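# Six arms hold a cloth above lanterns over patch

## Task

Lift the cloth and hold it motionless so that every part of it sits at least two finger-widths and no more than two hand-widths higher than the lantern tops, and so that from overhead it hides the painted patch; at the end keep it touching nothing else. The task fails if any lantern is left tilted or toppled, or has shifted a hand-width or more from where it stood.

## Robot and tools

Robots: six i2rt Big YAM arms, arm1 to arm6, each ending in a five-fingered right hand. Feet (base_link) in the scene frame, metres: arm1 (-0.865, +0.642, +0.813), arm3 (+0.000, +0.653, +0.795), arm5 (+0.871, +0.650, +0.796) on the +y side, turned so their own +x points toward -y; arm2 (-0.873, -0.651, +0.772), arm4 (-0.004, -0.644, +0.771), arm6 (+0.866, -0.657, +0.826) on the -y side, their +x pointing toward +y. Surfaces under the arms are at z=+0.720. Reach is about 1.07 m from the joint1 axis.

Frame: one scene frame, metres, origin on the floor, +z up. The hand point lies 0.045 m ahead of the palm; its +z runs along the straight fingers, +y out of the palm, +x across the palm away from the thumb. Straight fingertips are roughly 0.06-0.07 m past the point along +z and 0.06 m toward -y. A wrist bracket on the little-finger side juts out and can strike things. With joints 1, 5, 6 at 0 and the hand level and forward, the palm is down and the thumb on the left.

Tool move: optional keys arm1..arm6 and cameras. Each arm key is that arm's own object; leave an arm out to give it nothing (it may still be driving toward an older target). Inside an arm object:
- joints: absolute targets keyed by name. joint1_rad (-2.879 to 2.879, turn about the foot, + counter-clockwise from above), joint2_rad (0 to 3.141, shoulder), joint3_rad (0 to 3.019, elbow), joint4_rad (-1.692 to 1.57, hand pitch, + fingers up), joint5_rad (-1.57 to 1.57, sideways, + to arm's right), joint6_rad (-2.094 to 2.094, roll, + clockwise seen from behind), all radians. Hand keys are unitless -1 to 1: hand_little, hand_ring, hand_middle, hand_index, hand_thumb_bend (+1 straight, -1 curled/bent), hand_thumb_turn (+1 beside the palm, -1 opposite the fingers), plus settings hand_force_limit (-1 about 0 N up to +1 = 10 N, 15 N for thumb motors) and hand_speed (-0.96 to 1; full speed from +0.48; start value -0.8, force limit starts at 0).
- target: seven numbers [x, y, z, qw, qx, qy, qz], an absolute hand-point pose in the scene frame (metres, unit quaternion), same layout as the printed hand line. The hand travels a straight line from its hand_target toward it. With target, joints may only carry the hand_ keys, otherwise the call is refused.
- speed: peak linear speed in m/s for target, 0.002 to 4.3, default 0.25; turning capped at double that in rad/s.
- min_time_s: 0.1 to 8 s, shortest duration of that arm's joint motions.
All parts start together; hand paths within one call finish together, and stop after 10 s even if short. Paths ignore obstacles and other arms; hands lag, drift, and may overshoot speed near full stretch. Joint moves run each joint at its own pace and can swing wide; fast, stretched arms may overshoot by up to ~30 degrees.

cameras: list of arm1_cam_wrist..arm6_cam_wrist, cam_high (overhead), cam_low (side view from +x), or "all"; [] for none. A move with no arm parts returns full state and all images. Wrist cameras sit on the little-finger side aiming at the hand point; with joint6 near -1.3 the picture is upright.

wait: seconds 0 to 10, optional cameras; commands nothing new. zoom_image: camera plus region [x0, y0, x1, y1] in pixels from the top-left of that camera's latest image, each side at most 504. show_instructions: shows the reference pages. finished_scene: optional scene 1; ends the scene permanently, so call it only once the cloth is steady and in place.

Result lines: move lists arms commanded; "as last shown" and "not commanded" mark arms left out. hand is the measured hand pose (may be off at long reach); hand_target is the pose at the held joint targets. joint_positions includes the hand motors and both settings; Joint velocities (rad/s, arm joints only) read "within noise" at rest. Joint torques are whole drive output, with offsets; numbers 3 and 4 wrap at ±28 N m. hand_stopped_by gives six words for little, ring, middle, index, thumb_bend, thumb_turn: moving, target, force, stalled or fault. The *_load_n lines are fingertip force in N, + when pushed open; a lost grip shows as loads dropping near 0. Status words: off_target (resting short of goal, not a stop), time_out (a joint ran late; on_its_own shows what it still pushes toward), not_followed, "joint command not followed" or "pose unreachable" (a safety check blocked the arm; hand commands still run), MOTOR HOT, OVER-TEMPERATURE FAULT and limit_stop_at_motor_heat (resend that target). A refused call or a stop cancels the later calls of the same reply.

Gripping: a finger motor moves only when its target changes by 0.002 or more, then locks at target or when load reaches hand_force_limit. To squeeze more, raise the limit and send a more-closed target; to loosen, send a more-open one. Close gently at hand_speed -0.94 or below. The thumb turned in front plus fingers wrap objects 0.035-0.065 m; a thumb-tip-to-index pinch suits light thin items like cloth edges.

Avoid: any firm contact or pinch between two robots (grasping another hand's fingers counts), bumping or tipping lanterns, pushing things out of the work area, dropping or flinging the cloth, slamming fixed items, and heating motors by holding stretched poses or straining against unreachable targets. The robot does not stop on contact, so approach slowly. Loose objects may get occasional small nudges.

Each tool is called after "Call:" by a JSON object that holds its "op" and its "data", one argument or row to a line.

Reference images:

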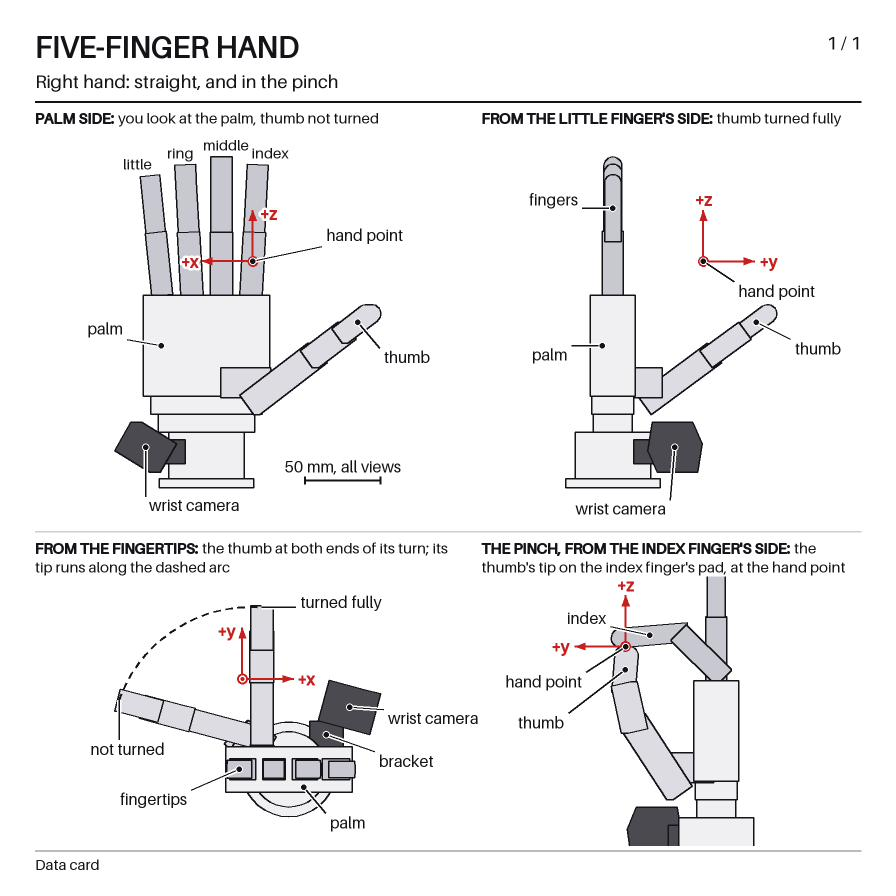

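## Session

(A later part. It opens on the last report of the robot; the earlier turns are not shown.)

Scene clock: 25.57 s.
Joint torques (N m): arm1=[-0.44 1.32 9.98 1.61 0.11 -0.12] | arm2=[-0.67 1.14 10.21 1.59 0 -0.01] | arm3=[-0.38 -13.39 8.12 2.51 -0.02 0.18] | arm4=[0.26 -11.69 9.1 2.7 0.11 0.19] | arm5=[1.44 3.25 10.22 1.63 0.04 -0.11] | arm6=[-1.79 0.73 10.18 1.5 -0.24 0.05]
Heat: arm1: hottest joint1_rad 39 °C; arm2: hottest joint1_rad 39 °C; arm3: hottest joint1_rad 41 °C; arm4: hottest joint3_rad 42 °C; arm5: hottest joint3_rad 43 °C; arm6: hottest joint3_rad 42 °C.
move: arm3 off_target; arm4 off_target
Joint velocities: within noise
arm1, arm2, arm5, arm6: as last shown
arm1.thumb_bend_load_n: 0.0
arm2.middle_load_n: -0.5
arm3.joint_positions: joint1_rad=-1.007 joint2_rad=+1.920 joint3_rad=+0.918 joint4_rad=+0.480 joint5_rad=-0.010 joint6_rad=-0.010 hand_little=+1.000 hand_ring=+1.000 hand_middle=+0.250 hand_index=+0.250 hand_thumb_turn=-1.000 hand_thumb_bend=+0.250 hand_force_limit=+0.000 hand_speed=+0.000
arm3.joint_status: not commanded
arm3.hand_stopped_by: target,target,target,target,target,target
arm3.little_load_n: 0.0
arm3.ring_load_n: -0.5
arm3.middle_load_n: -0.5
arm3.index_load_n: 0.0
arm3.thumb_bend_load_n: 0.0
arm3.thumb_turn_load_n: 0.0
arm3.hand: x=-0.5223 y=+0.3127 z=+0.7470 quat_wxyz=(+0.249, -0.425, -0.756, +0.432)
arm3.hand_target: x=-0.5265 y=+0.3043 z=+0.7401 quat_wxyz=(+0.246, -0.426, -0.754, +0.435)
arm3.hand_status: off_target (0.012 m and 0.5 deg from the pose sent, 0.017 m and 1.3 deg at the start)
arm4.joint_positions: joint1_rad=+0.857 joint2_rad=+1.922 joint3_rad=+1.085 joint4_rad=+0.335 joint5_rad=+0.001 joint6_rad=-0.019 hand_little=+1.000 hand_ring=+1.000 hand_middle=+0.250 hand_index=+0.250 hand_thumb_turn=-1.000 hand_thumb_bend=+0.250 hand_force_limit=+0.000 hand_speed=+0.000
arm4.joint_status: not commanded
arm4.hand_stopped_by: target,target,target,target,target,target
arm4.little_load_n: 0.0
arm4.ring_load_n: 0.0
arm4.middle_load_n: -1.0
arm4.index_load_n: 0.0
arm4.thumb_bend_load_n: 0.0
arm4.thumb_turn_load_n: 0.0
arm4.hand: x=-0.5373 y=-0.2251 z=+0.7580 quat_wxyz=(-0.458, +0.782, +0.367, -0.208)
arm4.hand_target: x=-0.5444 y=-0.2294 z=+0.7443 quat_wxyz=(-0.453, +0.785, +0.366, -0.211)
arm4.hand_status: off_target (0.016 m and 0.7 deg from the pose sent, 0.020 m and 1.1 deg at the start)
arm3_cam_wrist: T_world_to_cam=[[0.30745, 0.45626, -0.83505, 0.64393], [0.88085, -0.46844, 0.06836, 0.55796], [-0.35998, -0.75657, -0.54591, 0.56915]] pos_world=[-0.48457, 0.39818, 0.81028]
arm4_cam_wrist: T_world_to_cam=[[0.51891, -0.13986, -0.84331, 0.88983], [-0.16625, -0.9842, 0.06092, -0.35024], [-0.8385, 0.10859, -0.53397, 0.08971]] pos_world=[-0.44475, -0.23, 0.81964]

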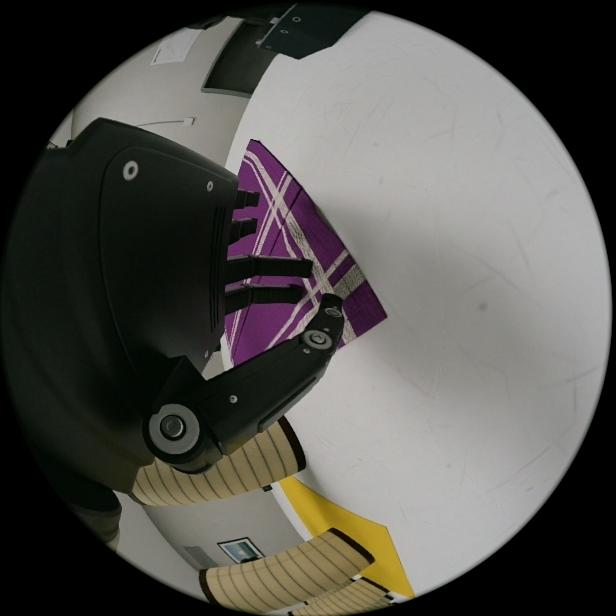

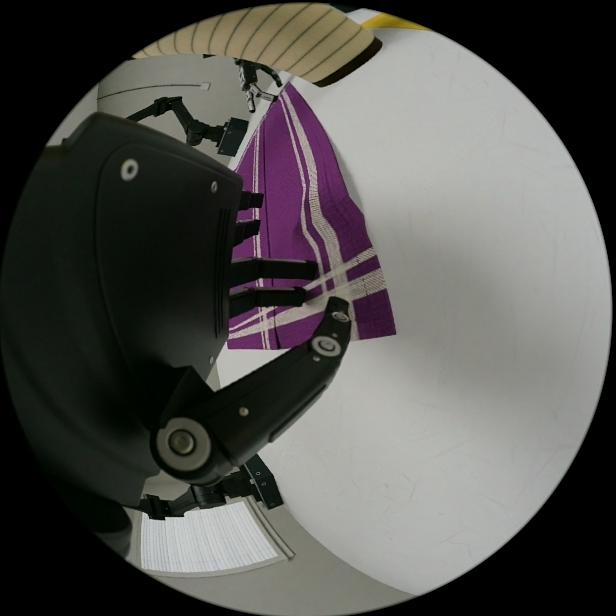

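Call:
{"op": "move", "data": {
  "arm3": {"joints": {"hand_speed": -0.9, "hand_force_limit": 0.2, "hand_index": -0.3, "hand_middle": -0.3}},
  "arm4": {"joints": {"hand_speed": -0.9, "hand_force_limit": 0.2, "hand_index": -0.3, "hand_middle": -0.3}},
  "cameras": ["arm3_cam_wrist", "arm4_cam_wrist"]
}}

Call:
{"op": "zoom_image", "data": {
  "camera": "arm3_cam_wrist",
  "region": [220, 200, 420, 400]
}}

Call:
{"op": "zoom_image", "data": {
  "camera": "arm4_cam_wrist",
  "region": [220, 200, 420, 400]
}}

Scene clock: 29.27 s.
Joint torques (N m): arm1=[-0.32 1.49 9.72 1.48 0.1 -0.11] | arm2=[-0.67 1.14 10.22 1.58 0 -0.01] | arm3=[-0.67 -14.21 7.88 2.36 -0.01 0.16] | arm4=[0.26 -12.69 9.01 2.44 -0.02 0.18] | arm5=[1.32 3.37 10.18 1.59 0.04 -0.11] | arm6=[-1.73 0.73 10.18 1.51 -0.24 0.05]
Heat: arm1: hottest joint1_rad 39 °C; arm2: hottest joint1_rad 39 °C; arm3: hottest joint1_rad 41 °C; arm4: hottest joint3_rad 42 °C; arm5: hottest joint3_rad 44 °C; arm6: hottest joint3_rad 42 °C.
move: arm3 done; arm4 off_target
Joint velocities: within noise
arm1, arm2, arm5, arm6: as last shown
arm1.little_load_n: 0.5
arm2.middle_load_n: 0.0
arm3.joint_positions: joint1_rad=-1.003 joint2_rad=+1.929 joint3_rad=+0.920 joint4_rad=+0.483 joint5_rad=-0.010 joint6_rad=-0.007 hand_little=+1.000 hand_ring=+1.000 hand_middle=-0.287 hand_index=-0.300 hand_thumb_turn=-1.000 hand_thumb_bend=+0.250 hand_force_limit=+0.200 hand_speed=-0.900
arm3.joint_status: all done
arm3.hand_stopped_by: target,target,force,target,target,target
arm3.little_load_n: 0.0
arm3.ring_load_n: 0.0
arm3.middle_load_n: 7.5
arm3.index_load_n: 0.0
arm3.thumb_bend_load_n: 0.5
arm3.thumb_turn_load_n: 0.0
arm3.hand: x=-0.5208 y=+0.3104 z=+0.7432 quat_wxyz=(+0.246, -0.425, -0.757, +0.431)
arm3.hand_target: x=-0.5266 y=+0.3042 z=+0.7402 quat_wxyz=(+0.246, -0.426, -0.754, +0.435)
arm3.hand_status: not commanded
arm4.joint_positions: joint1_rad=+0.857 joint2_rad=+1.931 joint3_rad=+1.085 joint4_rad=+0.341 joint5_rad=+0.004 joint6_rad=-0.019 hand_little=+1.000 hand_ring=+1.000 hand_middle=-0.279 hand_index=-0.300 hand_thumb_turn=-1.000 hand_thumb_bend=+0.250 hand_force_limit=+0.200 hand_speed=-0.900
arm4.joint_status: hand_middle off_target (ended at -0.279, target -0.300); the others done
arm4.hand_stopped_by: target,target,force,target,target,target
arm4.little_load_n: 0.0
arm4.ring_load_n: 0.0
arm4.middle_load_n: 6.0
arm4.index_load_n: 0.0
arm4.thumb_bend_load_n: 0.5
arm4.thumb_turn_load_n: 0.0
arm4.hand: x=-0.5369 y=-0.2249 z=+0.7528 quat_wxyz=(-0.457, +0.784, +0.366, -0.207)
arm4.hand_target: x=-0.5443 y=-0.2293 z=+0.7441 quat_wxyz=(-0.453, +0.785, +0.366, -0.211)
arm4.hand_status: not commanded
arm3_cam_wrist: T_world_to_cam=[[0.3099, 0.45707, -0.8337, 0.64139], [0.88186, -0.46593, 0.07236, 0.55255], [-0.35537, -0.75763, -0.54746, 0.56978]] pos_world=[-0.48356, 0.39597, 0.80668]
arm4_cam_wrist: T_world_to_cam=[[0.52171, -0.14253, -0.84113, 0.88444], [-0.16919, -0.98365, 0.06173, -0.35174], [-0.83618, 0.1101, -0.5373, 0.09137]] pos_world=[-0.44454, -0.23, 0.81474]

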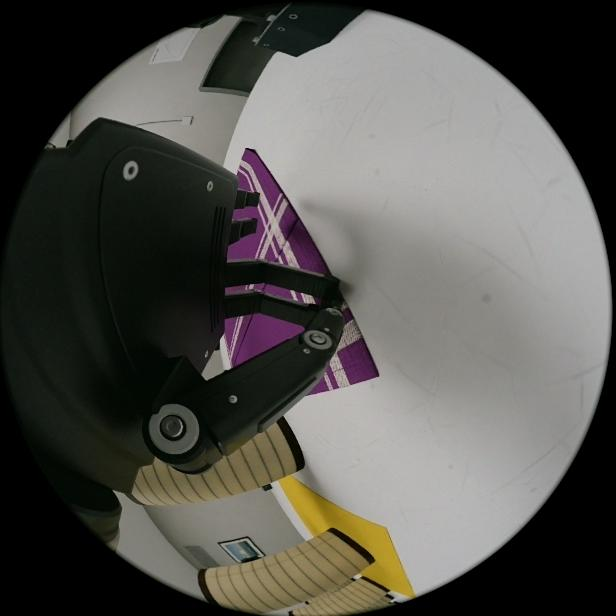

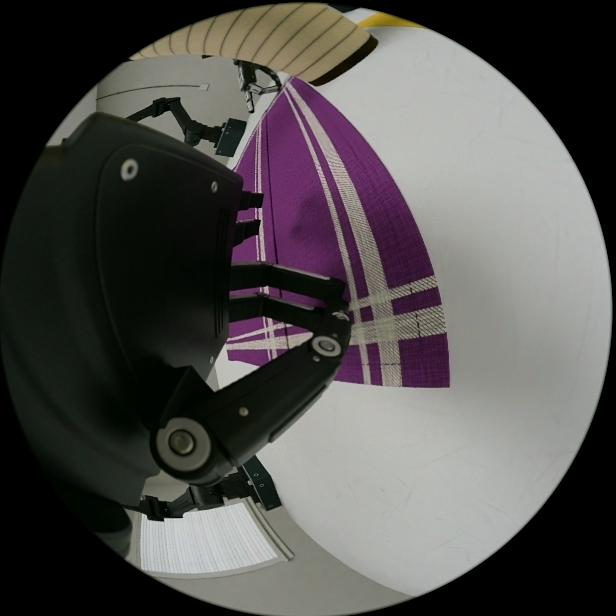

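Scaled by 2.520 from the camera's image (finer frame: 880x880).

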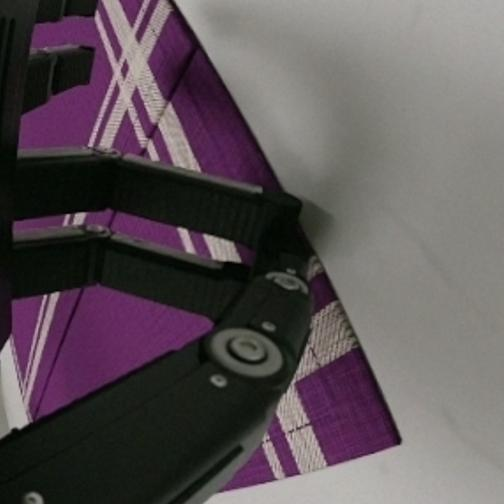

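Scaled by 2.520 from the camera's image (finer frame: 880x880).

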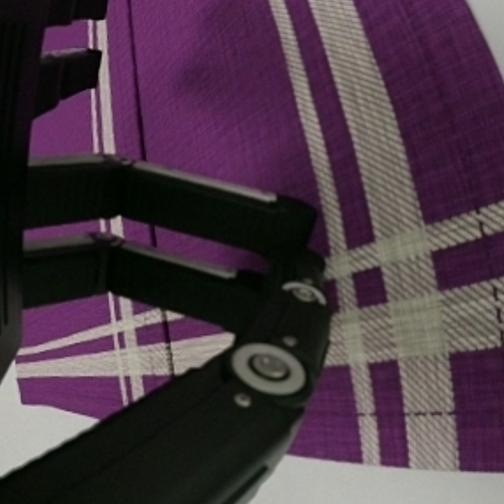

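Call:
{"op": "move", "data": {
  "arm3": {"joints": {"hand_speed": 0, "hand_index": 0.3, "hand_middle": 0.3, "hand_thumb_bend": 0.375}},
  "arm4": {"joints": {"hand_speed": 0, "hand_index": 0.3, "hand_middle": 0.3, "hand_thumb_bend": 0.375}}
}}

Call:
{"op": "move", "data": {
  "arm3": {"target": [-0.510, 0.314, 0.80, 0.246, -0.426, -0.754, 0.435], "speed": 0.15},
  "arm4": {"target": [-0.520, -0.245, 0.80, 0.453, -0.785, -0.366, 0.211], "speed": 0.15},
  "cameras": ["arm3_cam_wrist", "arm4_cam_wrist", "cam_high"]
}}

Scene clock: 32.63 s.
Joint torques (N m): arm1=[0.5 1.08 9.78 1.65 0.1 -0.08] | arm2=[-0.67 1.14 10.22 1.59 0 -0.01] | arm3=[-0.67 -14.1 7.53 2.22 -0.01 0.16] | arm4=[0.26 -12.81 8.92 2.33 -0.02 0.17] | arm5=[1.32 3.37 10.21 1.57 0.04 -0.11] | arm6=[-1.73 0.79 10.18 1.52 -0.24 0.05]
Heat: arm1: hottest joint1_rad 39 °C; arm2: hottest joint1_rad 39 °C; arm3: hottest joint1_rad 41 °C; arm4: hottest joint3_rad 42 °C; arm5: hottest joint3_rad 44 °C; arm6: hottest joint3_rad 42 °C.
move: arm3 done; arm4 done
Joint velocities: within noise
arm1, arm2, arm5, arm6: as last shown
arm1.little_load_n: 0.0
arm3.joint_positions: joint1_rad=-1.003 joint2_rad=+1.927 joint3_rad=+0.924 joint4_rad=+0.487 joint5_rad=-0.010 joint6_rad=-0.007 hand_little=+1.000 hand_ring=+1.000 hand_middle=+0.300 hand_index=+0.300 hand_thumb_turn=-1.000 hand_thumb_bend=+0.376 hand_force_limit=+0.200 hand_speed=+0.000
arm3.joint_status: all done
arm3.hand_stopped_by: target,target,target,target,target,target
arm3.little_load_n: -0.5
arm3.ring_load_n: 0.0
arm3.middle_load_n: 0.0
arm3.index_load_n: 0.0
arm3.thumb_bend_load_n: 0.0
arm3.thumb_turn_load_n: 0.0
arm3.hand: x=-0.5234 y=+0.3088 z=+0.7463 quat_wxyz=(+0.248, -0.424, -0.755, +0.435)
arm3.hand_target: x=-0.5265 y=+0.3042 z=+0.7401 quat_wxyz=(+0.246, -0.426, -0.754, +0.435)
arm3.hand_status: not commanded
arm4.joint_positions: joint1_rad=+0.858 joint2_rad=+1.928 joint3_rad=+1.088 joint4_rad=+0.345 joint5_rad=+0.004 joint6_rad=-0.018 hand_little=+1.000 hand_ring=+1.000 hand_middle=+0.300 hand_index=+0.300 hand_thumb_turn=-1.000 hand_thumb_bend=+0.376 hand_force_limit=+0.200 hand_speed=+0.000
arm4.joint_status: all done
arm4.hand_stopped_by: target,target,target,target,target,target
arm4.little_load_n: 0.0
arm4.ring_load_n: 0.0
arm4.middle_load_n: 0.0
arm4.index_load_n: 0.0
arm4.thumb_bend_load_n: 0.0
arm4.thumb_turn_load_n: 0.0
arm4.hand: x=-0.5392 y=-0.2241 z=+0.7571 quat_wxyz=(-0.461, +0.781, +0.365, -0.209)
arm4.hand_target: x=-0.5444 y=-0.2294 z=+0.7443 quat_wxyz=(-0.453, +0.785, +0.366, -0.211)
arm4.hand_status: not commanded
pictures: none

Scene clock: 33.90 s.
Joint torques (N m): arm1=[0.38 1.49 9.99 1.57 0.06 -0.15] | arm2=[-0.56 1.2 10.19 1.57 0 -0.01] | arm3=[-0.67 -14.68 6.93 1.58 -0.03 0.16] | arm4=[-0.21 -13.86 8.58 1.72 -0.19 0.15] | arm5=[1.49 3.14 10.18 1.59 0.04 -0.12] | arm6=[-1.73 0.79 10.19 1.52 -0.24 0.06]
Heat: arm1: hottest joint1_rad 39 °C; arm2: hottest joint1_rad 39 °C; arm3: hottest joint1_rad 41 °C; arm4: hottest joint3_rad 42 °C; arm5: hottest joint3_rad 44 °C; arm6: hottest joint3_rad 42 °C.
move: arm3 done; arm4 done
Joint velocities: within noise
arm1, arm2, arm5, arm6: as last shown
arm2.thumb_turn_load_n: 0.5
arm3.joint_positions: joint1_rad=-1.003 joint2_rad=+1.772 joint3_rad=+0.899 joint4_rad=+0.371 joint5_rad=-0.010 joint6_rad=-0.007 hand_little=+1.000 hand_ring=+1.000 hand_middle=+0.300 hand_index=+0.300 hand_thumb_turn=-1.000 hand_thumb_bend=+0.376 hand_force_limit=+0.200 hand_speed=+0.000
arm3.joint_status: not commanded
arm3.hand_stopped_by: target,target,target,target,target,target
arm3.little_load_n: 0.0
arm3.ring_load_n: 0.0
arm3.middle_load_n: 0.0
arm3.index_load_n: 0.0
arm3.thumb_bend_load_n: 0.0
arm3.thumb_turn_load_n: 0.0
arm3.hand: x=-0.5142 y=+0.3138 z=+0.8050 quat_wxyz=(+0.251, -0.422, -0.752, +0.440)
arm3.hand_target: x=-0.5099 y=+0.3140 z=+0.7999 quat_wxyz=(+0.246, -0.426, -0.754, +0.435)
arm3.hand_status: done (0.007 m and 1.0 deg from the pose sent, 0.056 m and 0.4 deg at the start)
arm4.joint_positions: joint1_rad=+0.858 joint2_rad=+1.794 joint3_rad=+1.028 joint4_rad=+0.264 joint5_rad=+0.003 joint6_rad=-0.018 hand_little=+1.000 hand_ring=+1.000 hand_middle=+0.300 hand_index=+0.300 hand_thumb_turn=-1.000 hand_thumb_bend=+0.376 hand_force_limit=+0.200 hand_speed=+0.000
arm4.joint_status: not commanded
arm4.hand_stopped_by: target,target,target,target,target,target
arm4.little_load_n: 0.0
arm4.ring_load_n: 0.0
arm4.middle_load_n: 0.0
arm4.index_load_n: 0.0
arm4.thumb_bend_load_n: 0.0
arm4.thumb_turn_load_n: 0.0
arm4.hand: x=-0.5194 y=-0.2410 z=+0.7991 quat_wxyz=(-0.458, +0.783, +0.366, -0.208)
arm4.hand_target: x=-0.5200 y=-0.2450 z=+0.8000 quat_wxyz=(-0.453, +0.785, +0.366, -0.211)
arm4.hand_status: done (0.004 m and 0.7 deg from the pose sent, 0.052 m and 1.0 deg at the start)
arm6.little_load_n: -0.5
arm6.index_load_n: -0.5
arm3_cam_wrist: T_world_to_cam=[[0.29327, 0.44693, -0.84513, 0.69314], [0.88312, -0.46524, 0.06043, 0.55401], [-0.36618, -0.76407, -0.53113, 0.59197]] pos_world=[-0.47577, 0.40027, 0.86673]
arm4_cam_wrist: T_world_to_cam=[[0.51887, -0.14077, -0.84318, 0.91256], [-0.16709, -0.98402, 0.06147, -0.36628], [-0.83837, 0.109, -0.5341, 0.12876]] pos_world=[-0.42675, -0.246, 0.86074]

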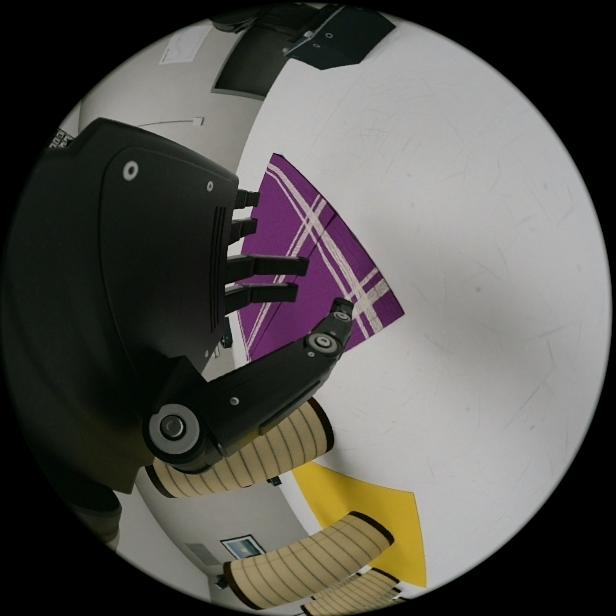

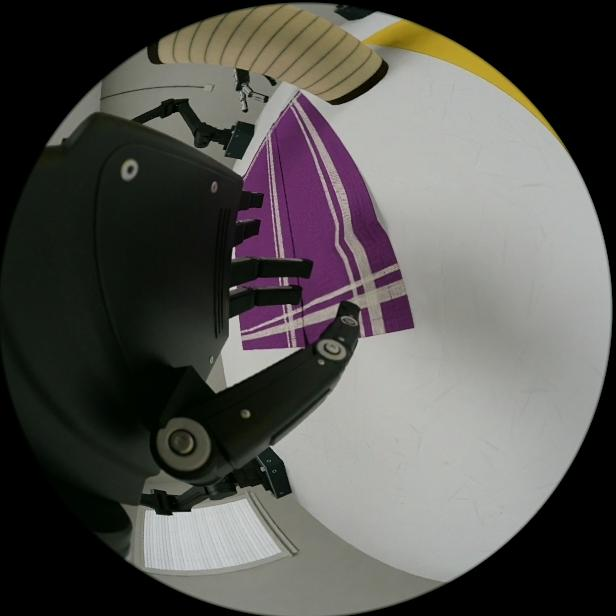

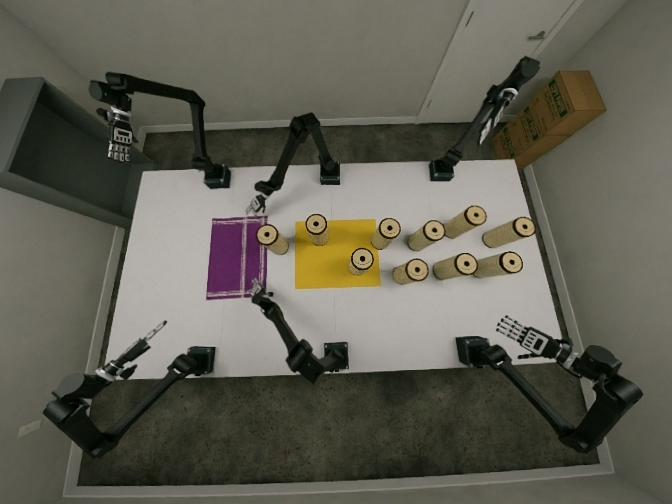

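Call:
{"op": "move", "data": {
  "arm3": {"target": [-0.521, 0.295, 0.765, 0.275, -0.408, -0.722, 0.487], "speed": 0.15, "joints": {"hand_speed": 0, "hand_index": 0.4, "hand_middle": 0.4}},
  "arm4": {"target": [-0.5225, -0.2436, 0.770, 0.507, -0.751, -0.350, 0.236], "speed": 0.15, "joints": {"hand_speed": 0, "hand_index": 0.4, "hand_middle": 0.4}},
  "cameras": ["arm3_cam_wrist", "arm4_cam_wrist"]
}}

Call:
{"op": "zoom_image", "data": {
  "camera": "arm3_cam_wrist",
  "region": [220, 200, 420, 400]
}}

Call:
{"op": "zoom_image", "data": {
  "camera": "arm4_cam_wrist",
  "region": [220, 200, 420, 400]
}}

Scene clock: 37.50 s.
Joint torques (N m): arm1=[-0.44 2.08 9.81 1.58 0.11 -0.08] | arm2=[-0.67 1.08 10.22 1.57 0 -0.02] | arm3=[-0.5 -14.33 6.08 2.86 0.01 0.2] | arm4=[-0.32 -11.99 7.71 3.04 -0.2 0.15] | arm5=[1.38 3.49 10.22 1.57 0.04 -0.12] | arm6=[-1.73 0.79 10.19 1.51 -0.24 0.05]
Heat: arm1: hottest joint1_rad 39 °C; arm2: hottest joint1_rad 39 °C; arm3: hottest joint1_rad 41 °C; arm4: hottest joint3_rad 42 °C; arm5: hottest joint3_rad 44 °C; arm6: hottest joint3_rad 42 °C.
move: arm3 done; arm4 done
Joint velocities: within noise
arm1.joint_positions: joint1_rad=-0.230 joint2_rad=+0.622 joint3_rad=+1.449 joint4_rad=-1.343 joint5_rad=+0.177 joint6_rad=-1.543 hand_little=+1.000 hand_ring=+1.000 hand_middle=+1.000 hand_index=+1.000 hand_thumb_turn=+1.000 hand_thumb_bend=+1.000 hand_force_limit=+0.000 hand_speed=-0.800
arm1.joint_status: not commanded
arm1.hand_stopped_by: target,target,target,target,target,target
arm1.little_load_n: 0.0
arm1.ring_load_n: 0.0
arm1.middle_load_n: 0.0
arm1.index_load_n: 0.0
arm1.thumb_bend_load_n: 0.0
arm1.thumb_turn_load_n: 0.0
arm1.hand: x=-0.9993 y=+0.4474 z=+1.3469 quat_wxyz=(+0.438, +0.495, -0.706, +0.255)
arm1.hand_target: x=-0.9988 y=+0.4491 z=+1.3578 quat_wxyz=(+0.446, +0.490, -0.702, +0.262)
arm1.hand_status: not commanded
arm2.joint_positions: joint1_rad=-0.530 joint2_rad=+0.648 joint3_rad=+1.414 joint4_rad=-1.237 joint5_rad=-0.045 joint6_rad=-0.989 hand_little=+1.000 hand_ring=+1.000 hand_middle=+1.000 hand_index=+1.000 hand_thumb_turn=+1.000 hand_thumb_bend=+1.000 hand_force_limit=+0.000 hand_speed=-0.800
arm2.joint_status: not commanded
arm2.hand_stopped_by: target,target,target,target,target,target
arm2.little_load_n: 0.0
arm2.ring_load_n: 0.0
arm2.middle_load_n: 0.0
arm2.index_load_n: 0.0
arm2.thumb_bend_load_n: 0.0
arm2.thumb_turn_load_n: 0.0
arm2.hand: x=-0.7162 y=-0.4543 z=+1.2755 quat_wxyz=(-0.384, +0.832, +0.188, +0.354)
arm2.hand_target: x=-0.7167 y=-0.4551 z=+1.2848 quat_wxyz=(-0.390, +0.826, +0.187, +0.361)
arm2.hand_status: not commanded
arm3.joint_positions: joint1_rad=-0.982 joint2_rad=+1.912 joint3_rad=+0.866 joint4_rad=+0.665 joint5_rad=+0.010 joint6_rad=-0.002 hand_little=+1.000 hand_ring=+1.000 hand_middle=+0.400 hand_index=+0.400 hand_thumb_turn=-1.000 hand_thumb_bend=+0.376 hand_force_limit=+0.200 hand_speed=+0.000
arm3.joint_status: all done
arm3.hand_stopped_by: target,target,target,target,target,target
arm3.little_load_n: 0.0
arm3.ring_load_n: 0.0
arm3.middle_load_n: 0.0
arm3.index_load_n: 0.0
arm3.thumb_bend_load_n: 0.0
arm3.thumb_turn_load_n: 0.0
arm3.hand: x=-0.5224 y=+0.2986 z=+0.7697 quat_wxyz=(+0.278, -0.405, -0.724, +0.484)
arm3.hand_target: x=-0.5209 y=+0.2950 z=+0.7651 quat_wxyz=(+0.275, -0.408, -0.722, +0.487)
arm3.hand_status: done (0.006 m and 0.6 deg from the pose sent, 0.045 m and 7.1 deg at the start)
arm4.joint_positions: joint1_rad=+0.858 joint2_rad=+1.867 joint3_rad=+0.935 joint4_rad=+0.549 joint5_rad=+0.002 joint6_rad=-0.018 hand_little=+1.000 hand_ring=+1.000 hand_middle=+0.400 hand_index=+0.400 hand_thumb_turn=-1.000 hand_thumb_bend=+0.376 hand_force_limit=+0.200 hand_speed=+0.000
arm4.joint_status: all done
arm4.hand_stopped_by: target,target,target,target,target,target
arm4.little_load_n: 0.0
arm4.ring_load_n: 0.0
arm4.middle_load_n: 0.0
arm4.index_load_n: 0.0
arm4.thumb_bend_load_n: 0.0
arm4.thumb_turn_load_n: 0.0
arm4.hand: x=-0.5176 y=-0.2430 z=+0.7707 quat_wxyz=(-0.504, +0.754, +0.353, -0.229)
arm4.hand_target: x=-0.5224 y=-0.2437 z=+0.7699 quat_wxyz=(-0.507, +0.751, +0.350, -0.236)
arm4.hand_status: done (0.005 m and 1.0 deg from the pose sent, 0.029 m and 7.6 deg at the start)
arm5.joint_positions: joint1_rad=-0.567 joint2_rad=+0.648 joint3_rad=+1.496 joint4_rad=-1.291 joint5_rad=-0.051 joint6_rad=-1.219 hand_little=+1.000 hand_ring=+1.000 hand_middle=+1.000 hand_index=+1.000 hand_thumb_turn=+1.000 hand_thumb_bend=+1.000 hand_force_limit=+0.000 hand_speed=-0.800
arm5.joint_status: not commanded
arm5.hand_stopped_by: target,target,target,target,target,target
arm5.little_load_n: 0.0
arm5.ring_load_n: 0.0
arm5.middle_load_n: 0.0
arm5.index_load_n: 0.0
arm5.thumb_bend_load_n: 0.0
arm5.thumb_turn_load_n: 0.0
arm5.hand: x=+0.7059 y=+0.4742 z=+1.3339 quat_wxyz=(+0.409, +0.268, -0.803, +0.342)
arm5.hand_target: x=+0.7066 y=+0.4752 z=+1.3450 quat_wxyz=(+0.418, +0.266, -0.796, +0.349)
arm5.hand_status: not commanded
arm6.joint_positions: joint1_rad=+0.364 joint2_rad=+0.631 joint3_rad=+1.355 joint4_rad=-1.510 joint5_rad=-0.294 joint6_rad=-0.998 hand_little=+1.000 hand_ring=+1.000 hand_middle=+1.000 hand_index=+1.000 hand_thumb_turn=+1.000 hand_thumb_bend=+1.000 hand_force_limit=+0.000 hand_speed=-0.800
arm6.joint_status: not commanded
arm6.hand_stopped_by: target,target,target,target,target,target
arm6.little_load_n: 0.0
arm6.ring_load_n: 0.0
arm6.middle_load_n: 0.0
arm6.index_load_n: 0.0
arm6.thumb_bend_load_n: 0.0
arm6.thumb_turn_load_n: 0.0
arm6.hand: x=+0.7749 y=-0.4888 z=+1.2560 quat_wxyz=(-0.403, +0.670, +0.623, -0.013)
arm6.hand_target: x=+0.7749 y=-0.4887 z=+1.2640 quat_wxyz=(-0.412, +0.666, +0.622, -0.010)
arm6.hand_status: not commanded
arm3_cam_wrist: T_world_to_cam=[[0.20081, 0.39536, -0.89631, 0.67896], [0.88617, -0.46332, -0.00583, 0.60822], [-0.41758, -0.79311, -0.44339, 0.47279]] pos_world=[-0.4779, 0.38835, 0.82174]
arm4_cam_wrist: T_world_to_cam=[[0.44046, -0.07417, -0.8947, 0.90278], [-0.16442, -0.98639, 0.00082, -0.3186], [-0.88259, 0.14675, -0.44666, 0.03418]] pos_world=[-0.41986, -0.25232, 0.82325]

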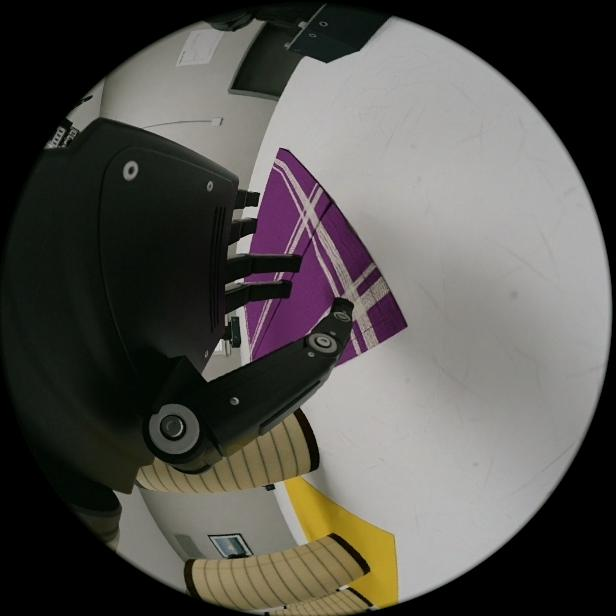

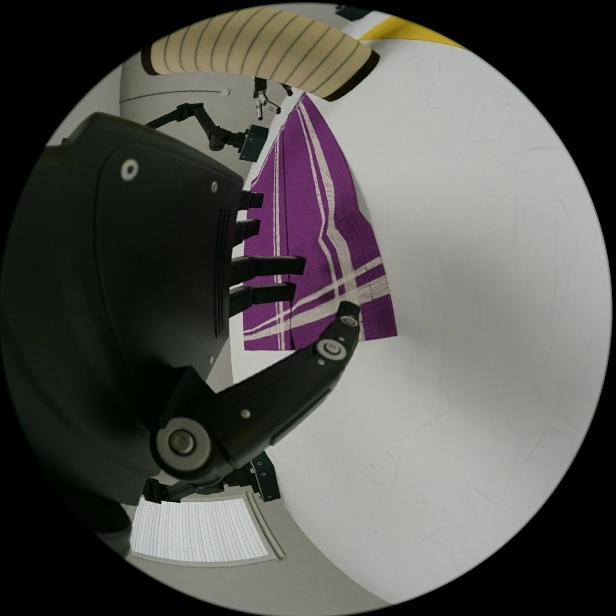

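Scaled by 2.520 from the camera's image (finer frame: 880x880).

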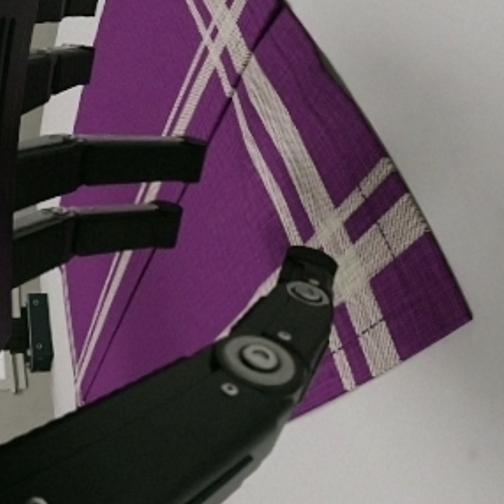

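Scaled by 2.520 from the camera's image (finer frame: 880x880).

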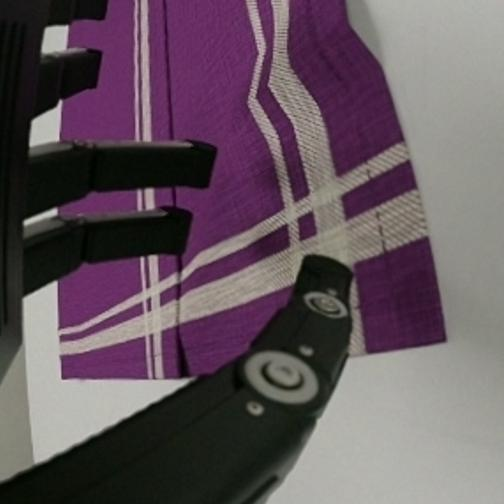

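Call:
{"op": "move", "data": {
  "arm3": {"target": [-0.520, 0.294, 0.738, 0.275, -0.408, -0.722, 0.487], "speed": 0.08},
  "arm4": {"target": [-0.5225, -0.2436, 0.744, 0.507, -0.751, -0.350, 0.236], "speed": 0.08},
  "cameras": ["arm3_cam_wrist", "arm4_cam_wrist"]
}}

Call:
{"op": "zoom_image", "data": {
  "camera": "arm3_cam_wrist",
  "region": [220, 200, 420, 400]
}}

Call:
{"op": "zoom_image", "data": {
  "camera": "arm4_cam_wrist",
  "region": [220, 200, 420, 400]
}}

Scene clock: 39.27 s.
Joint torques (N m): arm1=[-0.44 1.32 9.88 1.69 0.11 -0.12] | arm2=[-0.62 1.14 10.21 1.59 0 -0.02] | arm3=[-0.32 -14.39 5.81 2.84 0.01 0.2] | arm4=[-0.26 -11.75 7.06 2.95 -0.15 0.15] | arm5=[1.49 3.19 10.25 1.61 0.03 -0.12] | arm6=[-1.79 0.73 10.19 1.51 -0.24 0.05]
Heat: arm1: hottest joint1_rad 39 °C; arm2: hottest joint1_rad 39 °C; arm3: hottest joint1_rad 41 °C; arm4: hottest joint3_rad 42 °C; arm5: hottest joint3_rad 44 °C; arm6: hottest joint3_rad 43 °C.
move: arm3 done; arm4 done
Joint velocities: within noise
arm1, arm2, arm5, arm6: as last shown
arm3.joint_positions: joint1_rad=-0.981 joint2_rad=+1.981 joint3_rad=+0.866 joint4_rad=+0.734 joint5_rad=+0.013 joint6_rad=+0.000 hand_little=+1.000 hand_ring=+1.000 hand_middle=+0.400 hand_index=+0.400 hand_thumb_turn=-1.000 hand_thumb_bend=+0.376 hand_force_limit=+0.200 hand_speed=+0.000
arm3.joint_status: not commanded
arm3.hand_stopped_by: target,target,target,target,target,target
arm3.little_load_n: 0.0
arm3.ring_load_n: 0.0
arm3.middle_load_n: 0.0
arm3.index_load_n: 0.0
arm3.thumb_bend_load_n: 0.0
arm3.thumb_turn_load_n: 0.0
arm3.hand: x=-0.5218 y=+0.2989 z=+0.7437 quat_wxyz=(+0.279, -0.406, -0.724, +0.484)
arm3.hand_target: x=-0.5198 y=+0.2940 z=+0.7382 quat_wxyz=(+0.275, -0.408, -0.722, +0.487)
arm3.hand_status: done (0.008 m and 0.6 deg from the pose sent, 0.032 m and 0.6 deg at the start)
arm4.joint_positions: joint1_rad=+0.858 joint2_rad=+1.919 joint3_rad=+0.935 joint4_rad=+0.618 joint5_rad=+0.000 joint6_rad=-0.017 hand_little=+1.000 hand_ring=+1.000 hand_middle=+0.400 hand_index=+0.400 hand_thumb_turn=-1.000 hand_thumb_bend=+0.376 hand_force_limit=+0.200 hand_speed=+0.000
arm4.joint_status: not commanded
arm4.hand_stopped_by: target,target,target,target,target,target
arm4.little_load_n: -0.5
arm4.ring_load_n: 0.0
arm4.middle_load_n: 0.0
arm4.index_load_n: 0.0
arm4.thumb_bend_load_n: 0.0
arm4.thumb_turn_load_n: 0.0
arm4.hand: x=-0.5207 y=-0.2410 z=+0.7534 quat_wxyz=(-0.510, +0.750, +0.351, -0.233)
arm4.hand_target: x=-0.5223 y=-0.2437 z=+0.7442 quat_wxyz=(-0.507, +0.751, +0.350, -0.236)
arm4.hand_status: done (0.010 m and 0.5 deg from the pose sent, 0.027 m and 1.0 deg at the start)
arm5.middle_load_n: 0.5
arm3_cam_wrist: T_world_to_cam=[[0.20131, 0.39475, -0.89646, 0.65601], [0.88535, -0.46489, -0.0059, 0.60773], [-0.41908, -0.7925, -0.44308, 0.46055]] pos_world=[-0.4771, 0.38855, 0.79574]
arm4_cam_wrist: T_world_to_cam=[[0.42834, -0.06482, -0.90129, 0.88972], [-0.16346, -0.98653, -0.00674, -0.31093], [-0.88871, 0.15021, -0.43316, 0.01084]] pos_world=[-0.42229, -0.2507, 0.80449]

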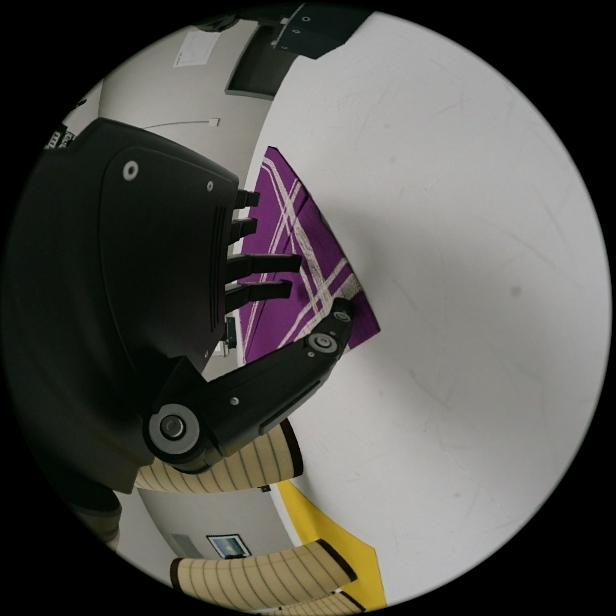

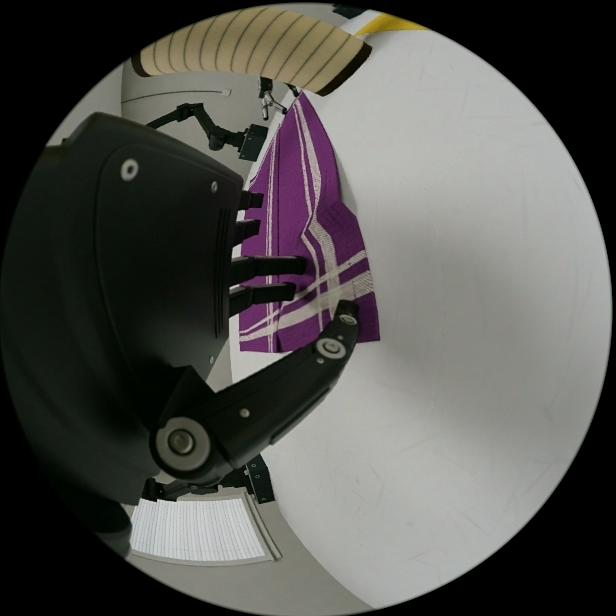

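Scaled by 2.520 from the camera's image (finer frame: 880x880).

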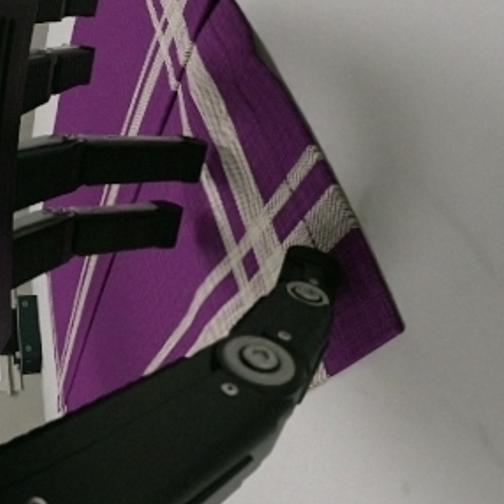

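Scaled by 2.520 from the camera's image (finer frame: 880x880).

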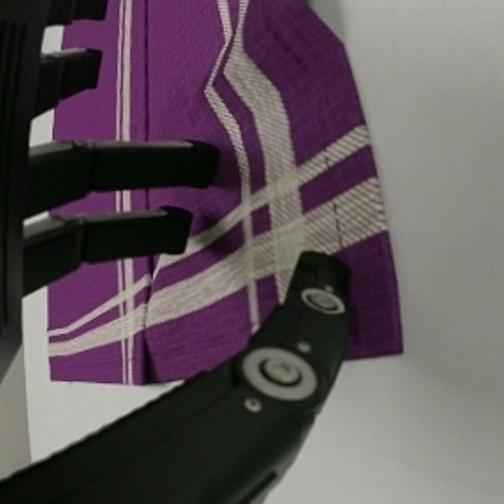

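Call:
{"op": "move", "data": {
  "arm3": {"target": [-0.519, 0.292, 0.730, 0.275, -0.408, -0.722, 0.487], "speed": 0.08},
  "arm4": {"target": [-0.5225, -0.2446, 0.738, 0.507, -0.751, -0.350, 0.236], "speed": 0.08}
}}

Call:
{"op": "move", "data": {
  "arm3": {"joints": {"hand_speed": -0.88, "hand_force_limit": 0.4, "hand_index": -0.4, "hand_middle": -0.35}},
  "arm4": {"joints": {"hand_speed": -0.88, "hand_force_limit": 0.4, "hand_index": -0.4, "hand_middle": -0.35}},
  "cameras": ["arm3_cam_wrist", "arm4_cam_wrist"]
}}

Call:
{"op": "zoom_image", "data": {
  "camera": "arm3_cam_wrist",
  "region": [220, 200, 420, 400]
}}

Call:
{"op": "zoom_image", "data": {
  "camera": "arm4_cam_wrist",
  "region": [220, 200, 420, 400]
}}

Scene clock: 40.97 s.
Joint torques (N m): arm1=[0.44 1.38 9.65 1.63 0.13 -0.11] | arm2=[-0.56 1.14 10.22 1.59 0 -0.02] | arm3=[-0.32 -13.57 5.9 2.71 0 0.19] | arm4=[-0.26 -11.4 6.82 2.85 -0.11 0.16] | arm5=[1.38 3.31 10.18 1.55 0.05 -0.12] | arm6=[-1.79 0.73 10.19 1.54 -0.24 0.05]
Heat: arm1: hottest joint1_rad 39 °C; arm2: hottest joint1_rad 39 °C; arm3: hottest joint1_rad 41 °C; arm4: hottest joint3_rad 42 °C; arm5: hottest joint3_rad 44 °C; arm6: hottest joint3_rad 43 °C.
move: arm3 off_target; arm4 off_target
Joint velocities: within noise
arm1, arm2, arm5, arm6: as last shown
arm3.joint_positions: joint1_rad=-0.977 joint2_rad=+1.993 joint3_rad=+0.866 joint4_rad=+0.756 joint5_rad=+0.018 joint6_rad=+0.003 hand_little=+1.000 hand_ring=+1.000 hand_middle=+0.400 hand_index=+0.400 hand_thumb_turn=-1.000 hand_thumb_bend=+0.376 hand_force_limit=+0.200 hand_speed=+0.000
arm3.joint_status: not commanded
arm3.hand_stopped_by: target,target,target,target,target,target
arm3.little_load_n: 0.0
arm3.ring_load_n: 0.0
arm3.middle_load_n: 0.0
arm3.index_load_n: 0.0
arm3.thumb_bend_load_n: -0.5
arm3.thumb_turn_load_n: 0.0
arm3.hand: x=-0.5219 y=+0.2965 z=+0.7414 quat_wxyz=(+0.280, -0.405, -0.721, +0.488)
arm3.hand_target: x=-0.5186 y=+0.2921 z=+0.7302 quat_wxyz=(+0.275, -0.408, -0.722, +0.487)
arm3.hand_status: off_target (0.013 m and 0.7 deg from the pose sent, 0.016 m and 0.6 deg at the start)
arm4.joint_positions: joint1_rad=+0.858 joint2_rad=+1.927 joint3_rad=+0.935 joint4_rad=+0.636 joint5_rad=+0.000 joint6_rad=-0.017 hand_little=+1.000 hand_ring=+1.000 hand_middle=+0.400 hand_index=+0.400 hand_thumb_turn=-1.000 hand_thumb_bend=+0.376 hand_force_limit=+0.200 hand_speed=+0.000
arm4.joint_status: not commanded
arm4.hand_stopped_by: target,target,target,target,target,target
arm4.little_load_n: 0.0
arm4.ring_load_n: 0.0
arm4.middle_load_n: -0.5
arm4.index_load_n: 0.0
arm4.thumb_bend_load_n: -0.5
arm4.thumb_turn_load_n: 0.0
arm4.hand: x=-0.5221 y=-0.2398 z=+0.7529 quat_wxyz=(-0.514, +0.747, +0.350, -0.235)
arm4.hand_target: x=-0.5221 y=-0.2449 z=+0.7382 quat_wxyz=(-0.507, +0.751, +0.350, -0.236)
arm4.hand_status: off_target (0.016 m and 0.9 deg from the pose sent, 0.016 m and 0.5 deg at the start)
arm5.middle_load_n: 0.0
arm6.middle_load_n: -0.5
pictures: none

Scene clock: 43.83 s.
Joint torques (N m): arm1=[-0.21 1.55 9.72 1.58 0.09 -0.16] | arm2=[-0.73 1.2 10.21 1.59 0 -0.02] | arm3=[-0.91 -13.8 5.89 2.09 0.04 0.09] | arm4=[-0.21 -11.22 6.8 2.45 -0.12 0.15] | arm5=[1.32 3.19 10.21 1.59 0.04 -0.11] | arm6=[-1.73 0.79 10.18 1.52 -0.24 0.06]
Heat: arm1: hottest joint1_rad 39 °C; arm2: hottest joint1_rad 39 °C; arm3: hottest joint1_rad 41 °C; arm4: hottest joint3_rad 42 °C; arm5: hottest joint3_rad 44 °C; arm6: hottest joint3_rad 43 °C.
move: arm3 done; arm4 done
Joint velocities: within noise
arm1, arm2, arm5, arm6: as last shown
arm3.joint_positions: joint1_rad=-0.969 joint2_rad=+1.995 joint3_rad=+0.866 joint4_rad=+0.770 joint5_rad=+0.017 joint6_rad=+0.014 hand_little=+1.000 hand_ring=+1.000 hand_middle=-0.348 hand_index=-0.400 hand_thumb_turn=-1.000 hand_thumb_bend=+0.377 hand_force_limit=+0.400 hand_speed=-0.880
arm3.joint_status: all done
arm3.hand_stopped_by: target,target,target,target,target,target
arm3.little_load_n: 0.0
arm3.ring_load_n: 0.0
arm3.middle_load_n: 7.0
arm3.index_load_n: 0.5
arm3.thumb_bend_load_n: 4.0
arm3.thumb_turn_load_n: 2.0
arm3.hand: x=-0.5201 y=+0.2907 z=+0.7437 quat_wxyz=(+0.278, -0.405, -0.717, +0.495)
arm3.hand_target: x=-0.5188 y=+0.2923 z=+0.7303 quat_wxyz=(+0.275, -0.408, -0.722, +0.487)
arm3.hand_status: not commanded
arm4.joint_positions: joint1_rad=+0.858 joint2_rad=+1.928 joint3_rad=+0.935 joint4_rad=+0.647 joint5_rad=+0.001 joint6_rad=-0.017 hand_little=+1.000 hand_ring=+1.000 hand_middle=-0.333 hand_index=-0.400 hand_thumb_turn=-1.000 hand_thumb_bend=+0.377 hand_force_limit=+0.400 hand_speed=-0.880
arm4.joint_status: all done
arm4.hand_stopped_by: target,target,force,target,target,target
arm4.little_load_n: 0.0
arm4.ring_load_n: 0.0
arm4.middle_load_n: 7.5
arm4.index_load_n: 1.5
arm4.thumb_bend_load_n: 4.0
arm4.thumb_turn_load_n: 0.0
arm4.hand: x=-0.5231 y=-0.2388 z=+0.7546 quat_wxyz=(-0.518, +0.745, +0.348, -0.236)
arm4.hand_target: x=-0.5221 y=-0.2449 z=+0.7382 quat_wxyz=(-0.507, +0.751, +0.350, -0.236)
arm4.hand_status: not commanded
arm5.ring_load_n: -0.5
arm6.middle_load_n: 0.0
arm3_cam_wrist: T_world_to_cam=[[0.18863, 0.37547, -0.90744, 0.66611], [0.88685, -0.46201, -0.00682, 0.60307], [-0.4218, -0.80347, -0.42013, 0.4395]] pos_world=[-0.4751, 0.38164, 0.79321]
arm4_cam_wrist: T_world_to_cam=[[0.4142, -0.05286, -0.90865, 0.89292], [-0.16414, -0.98628, -0.01744, -0.30141], [-0.89526, 0.15637, -0.41719, -0.00514]] pos_world=[-0.42392, -0.24927, 0.80395]

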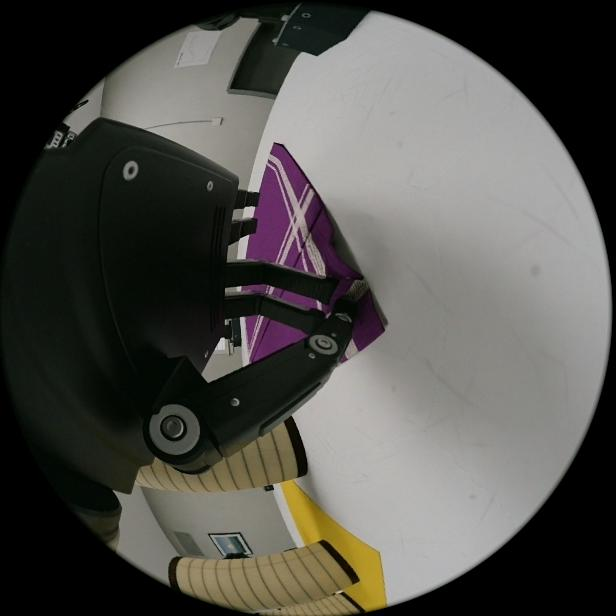

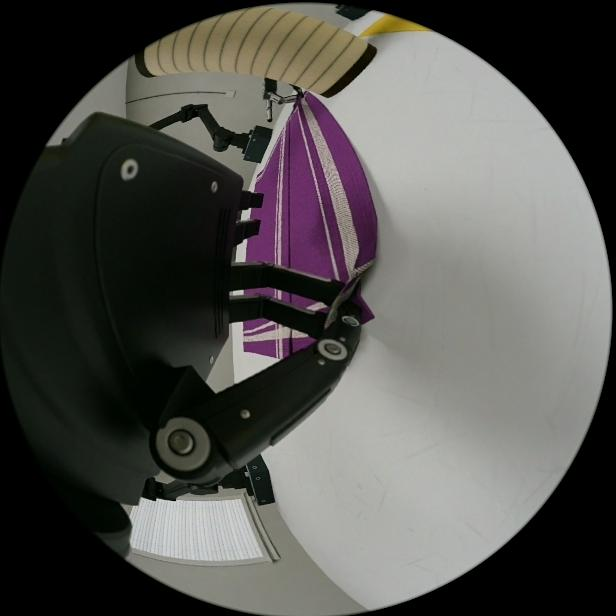

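Scaled by 2.520 from the camera's image (finer frame: 880x880).

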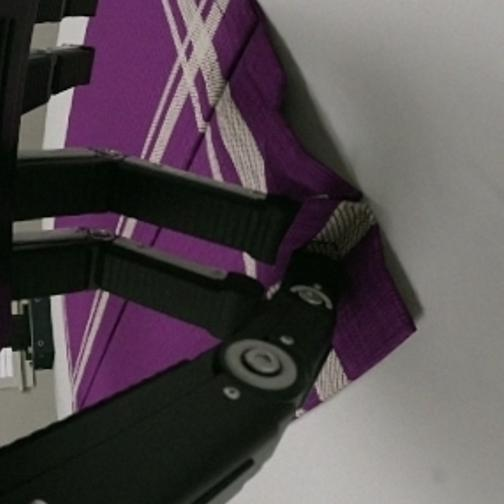

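Scaled by 2.520 from the camera's image (finer frame: 880x880).

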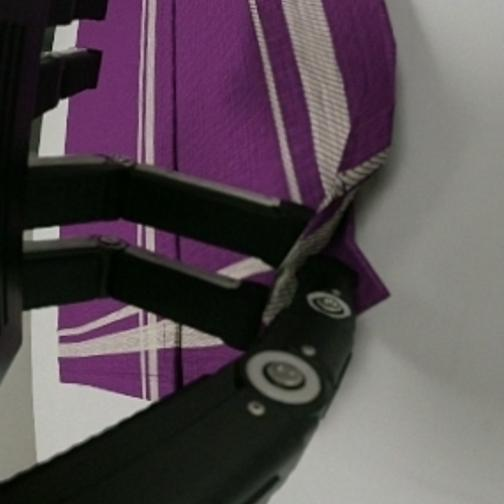

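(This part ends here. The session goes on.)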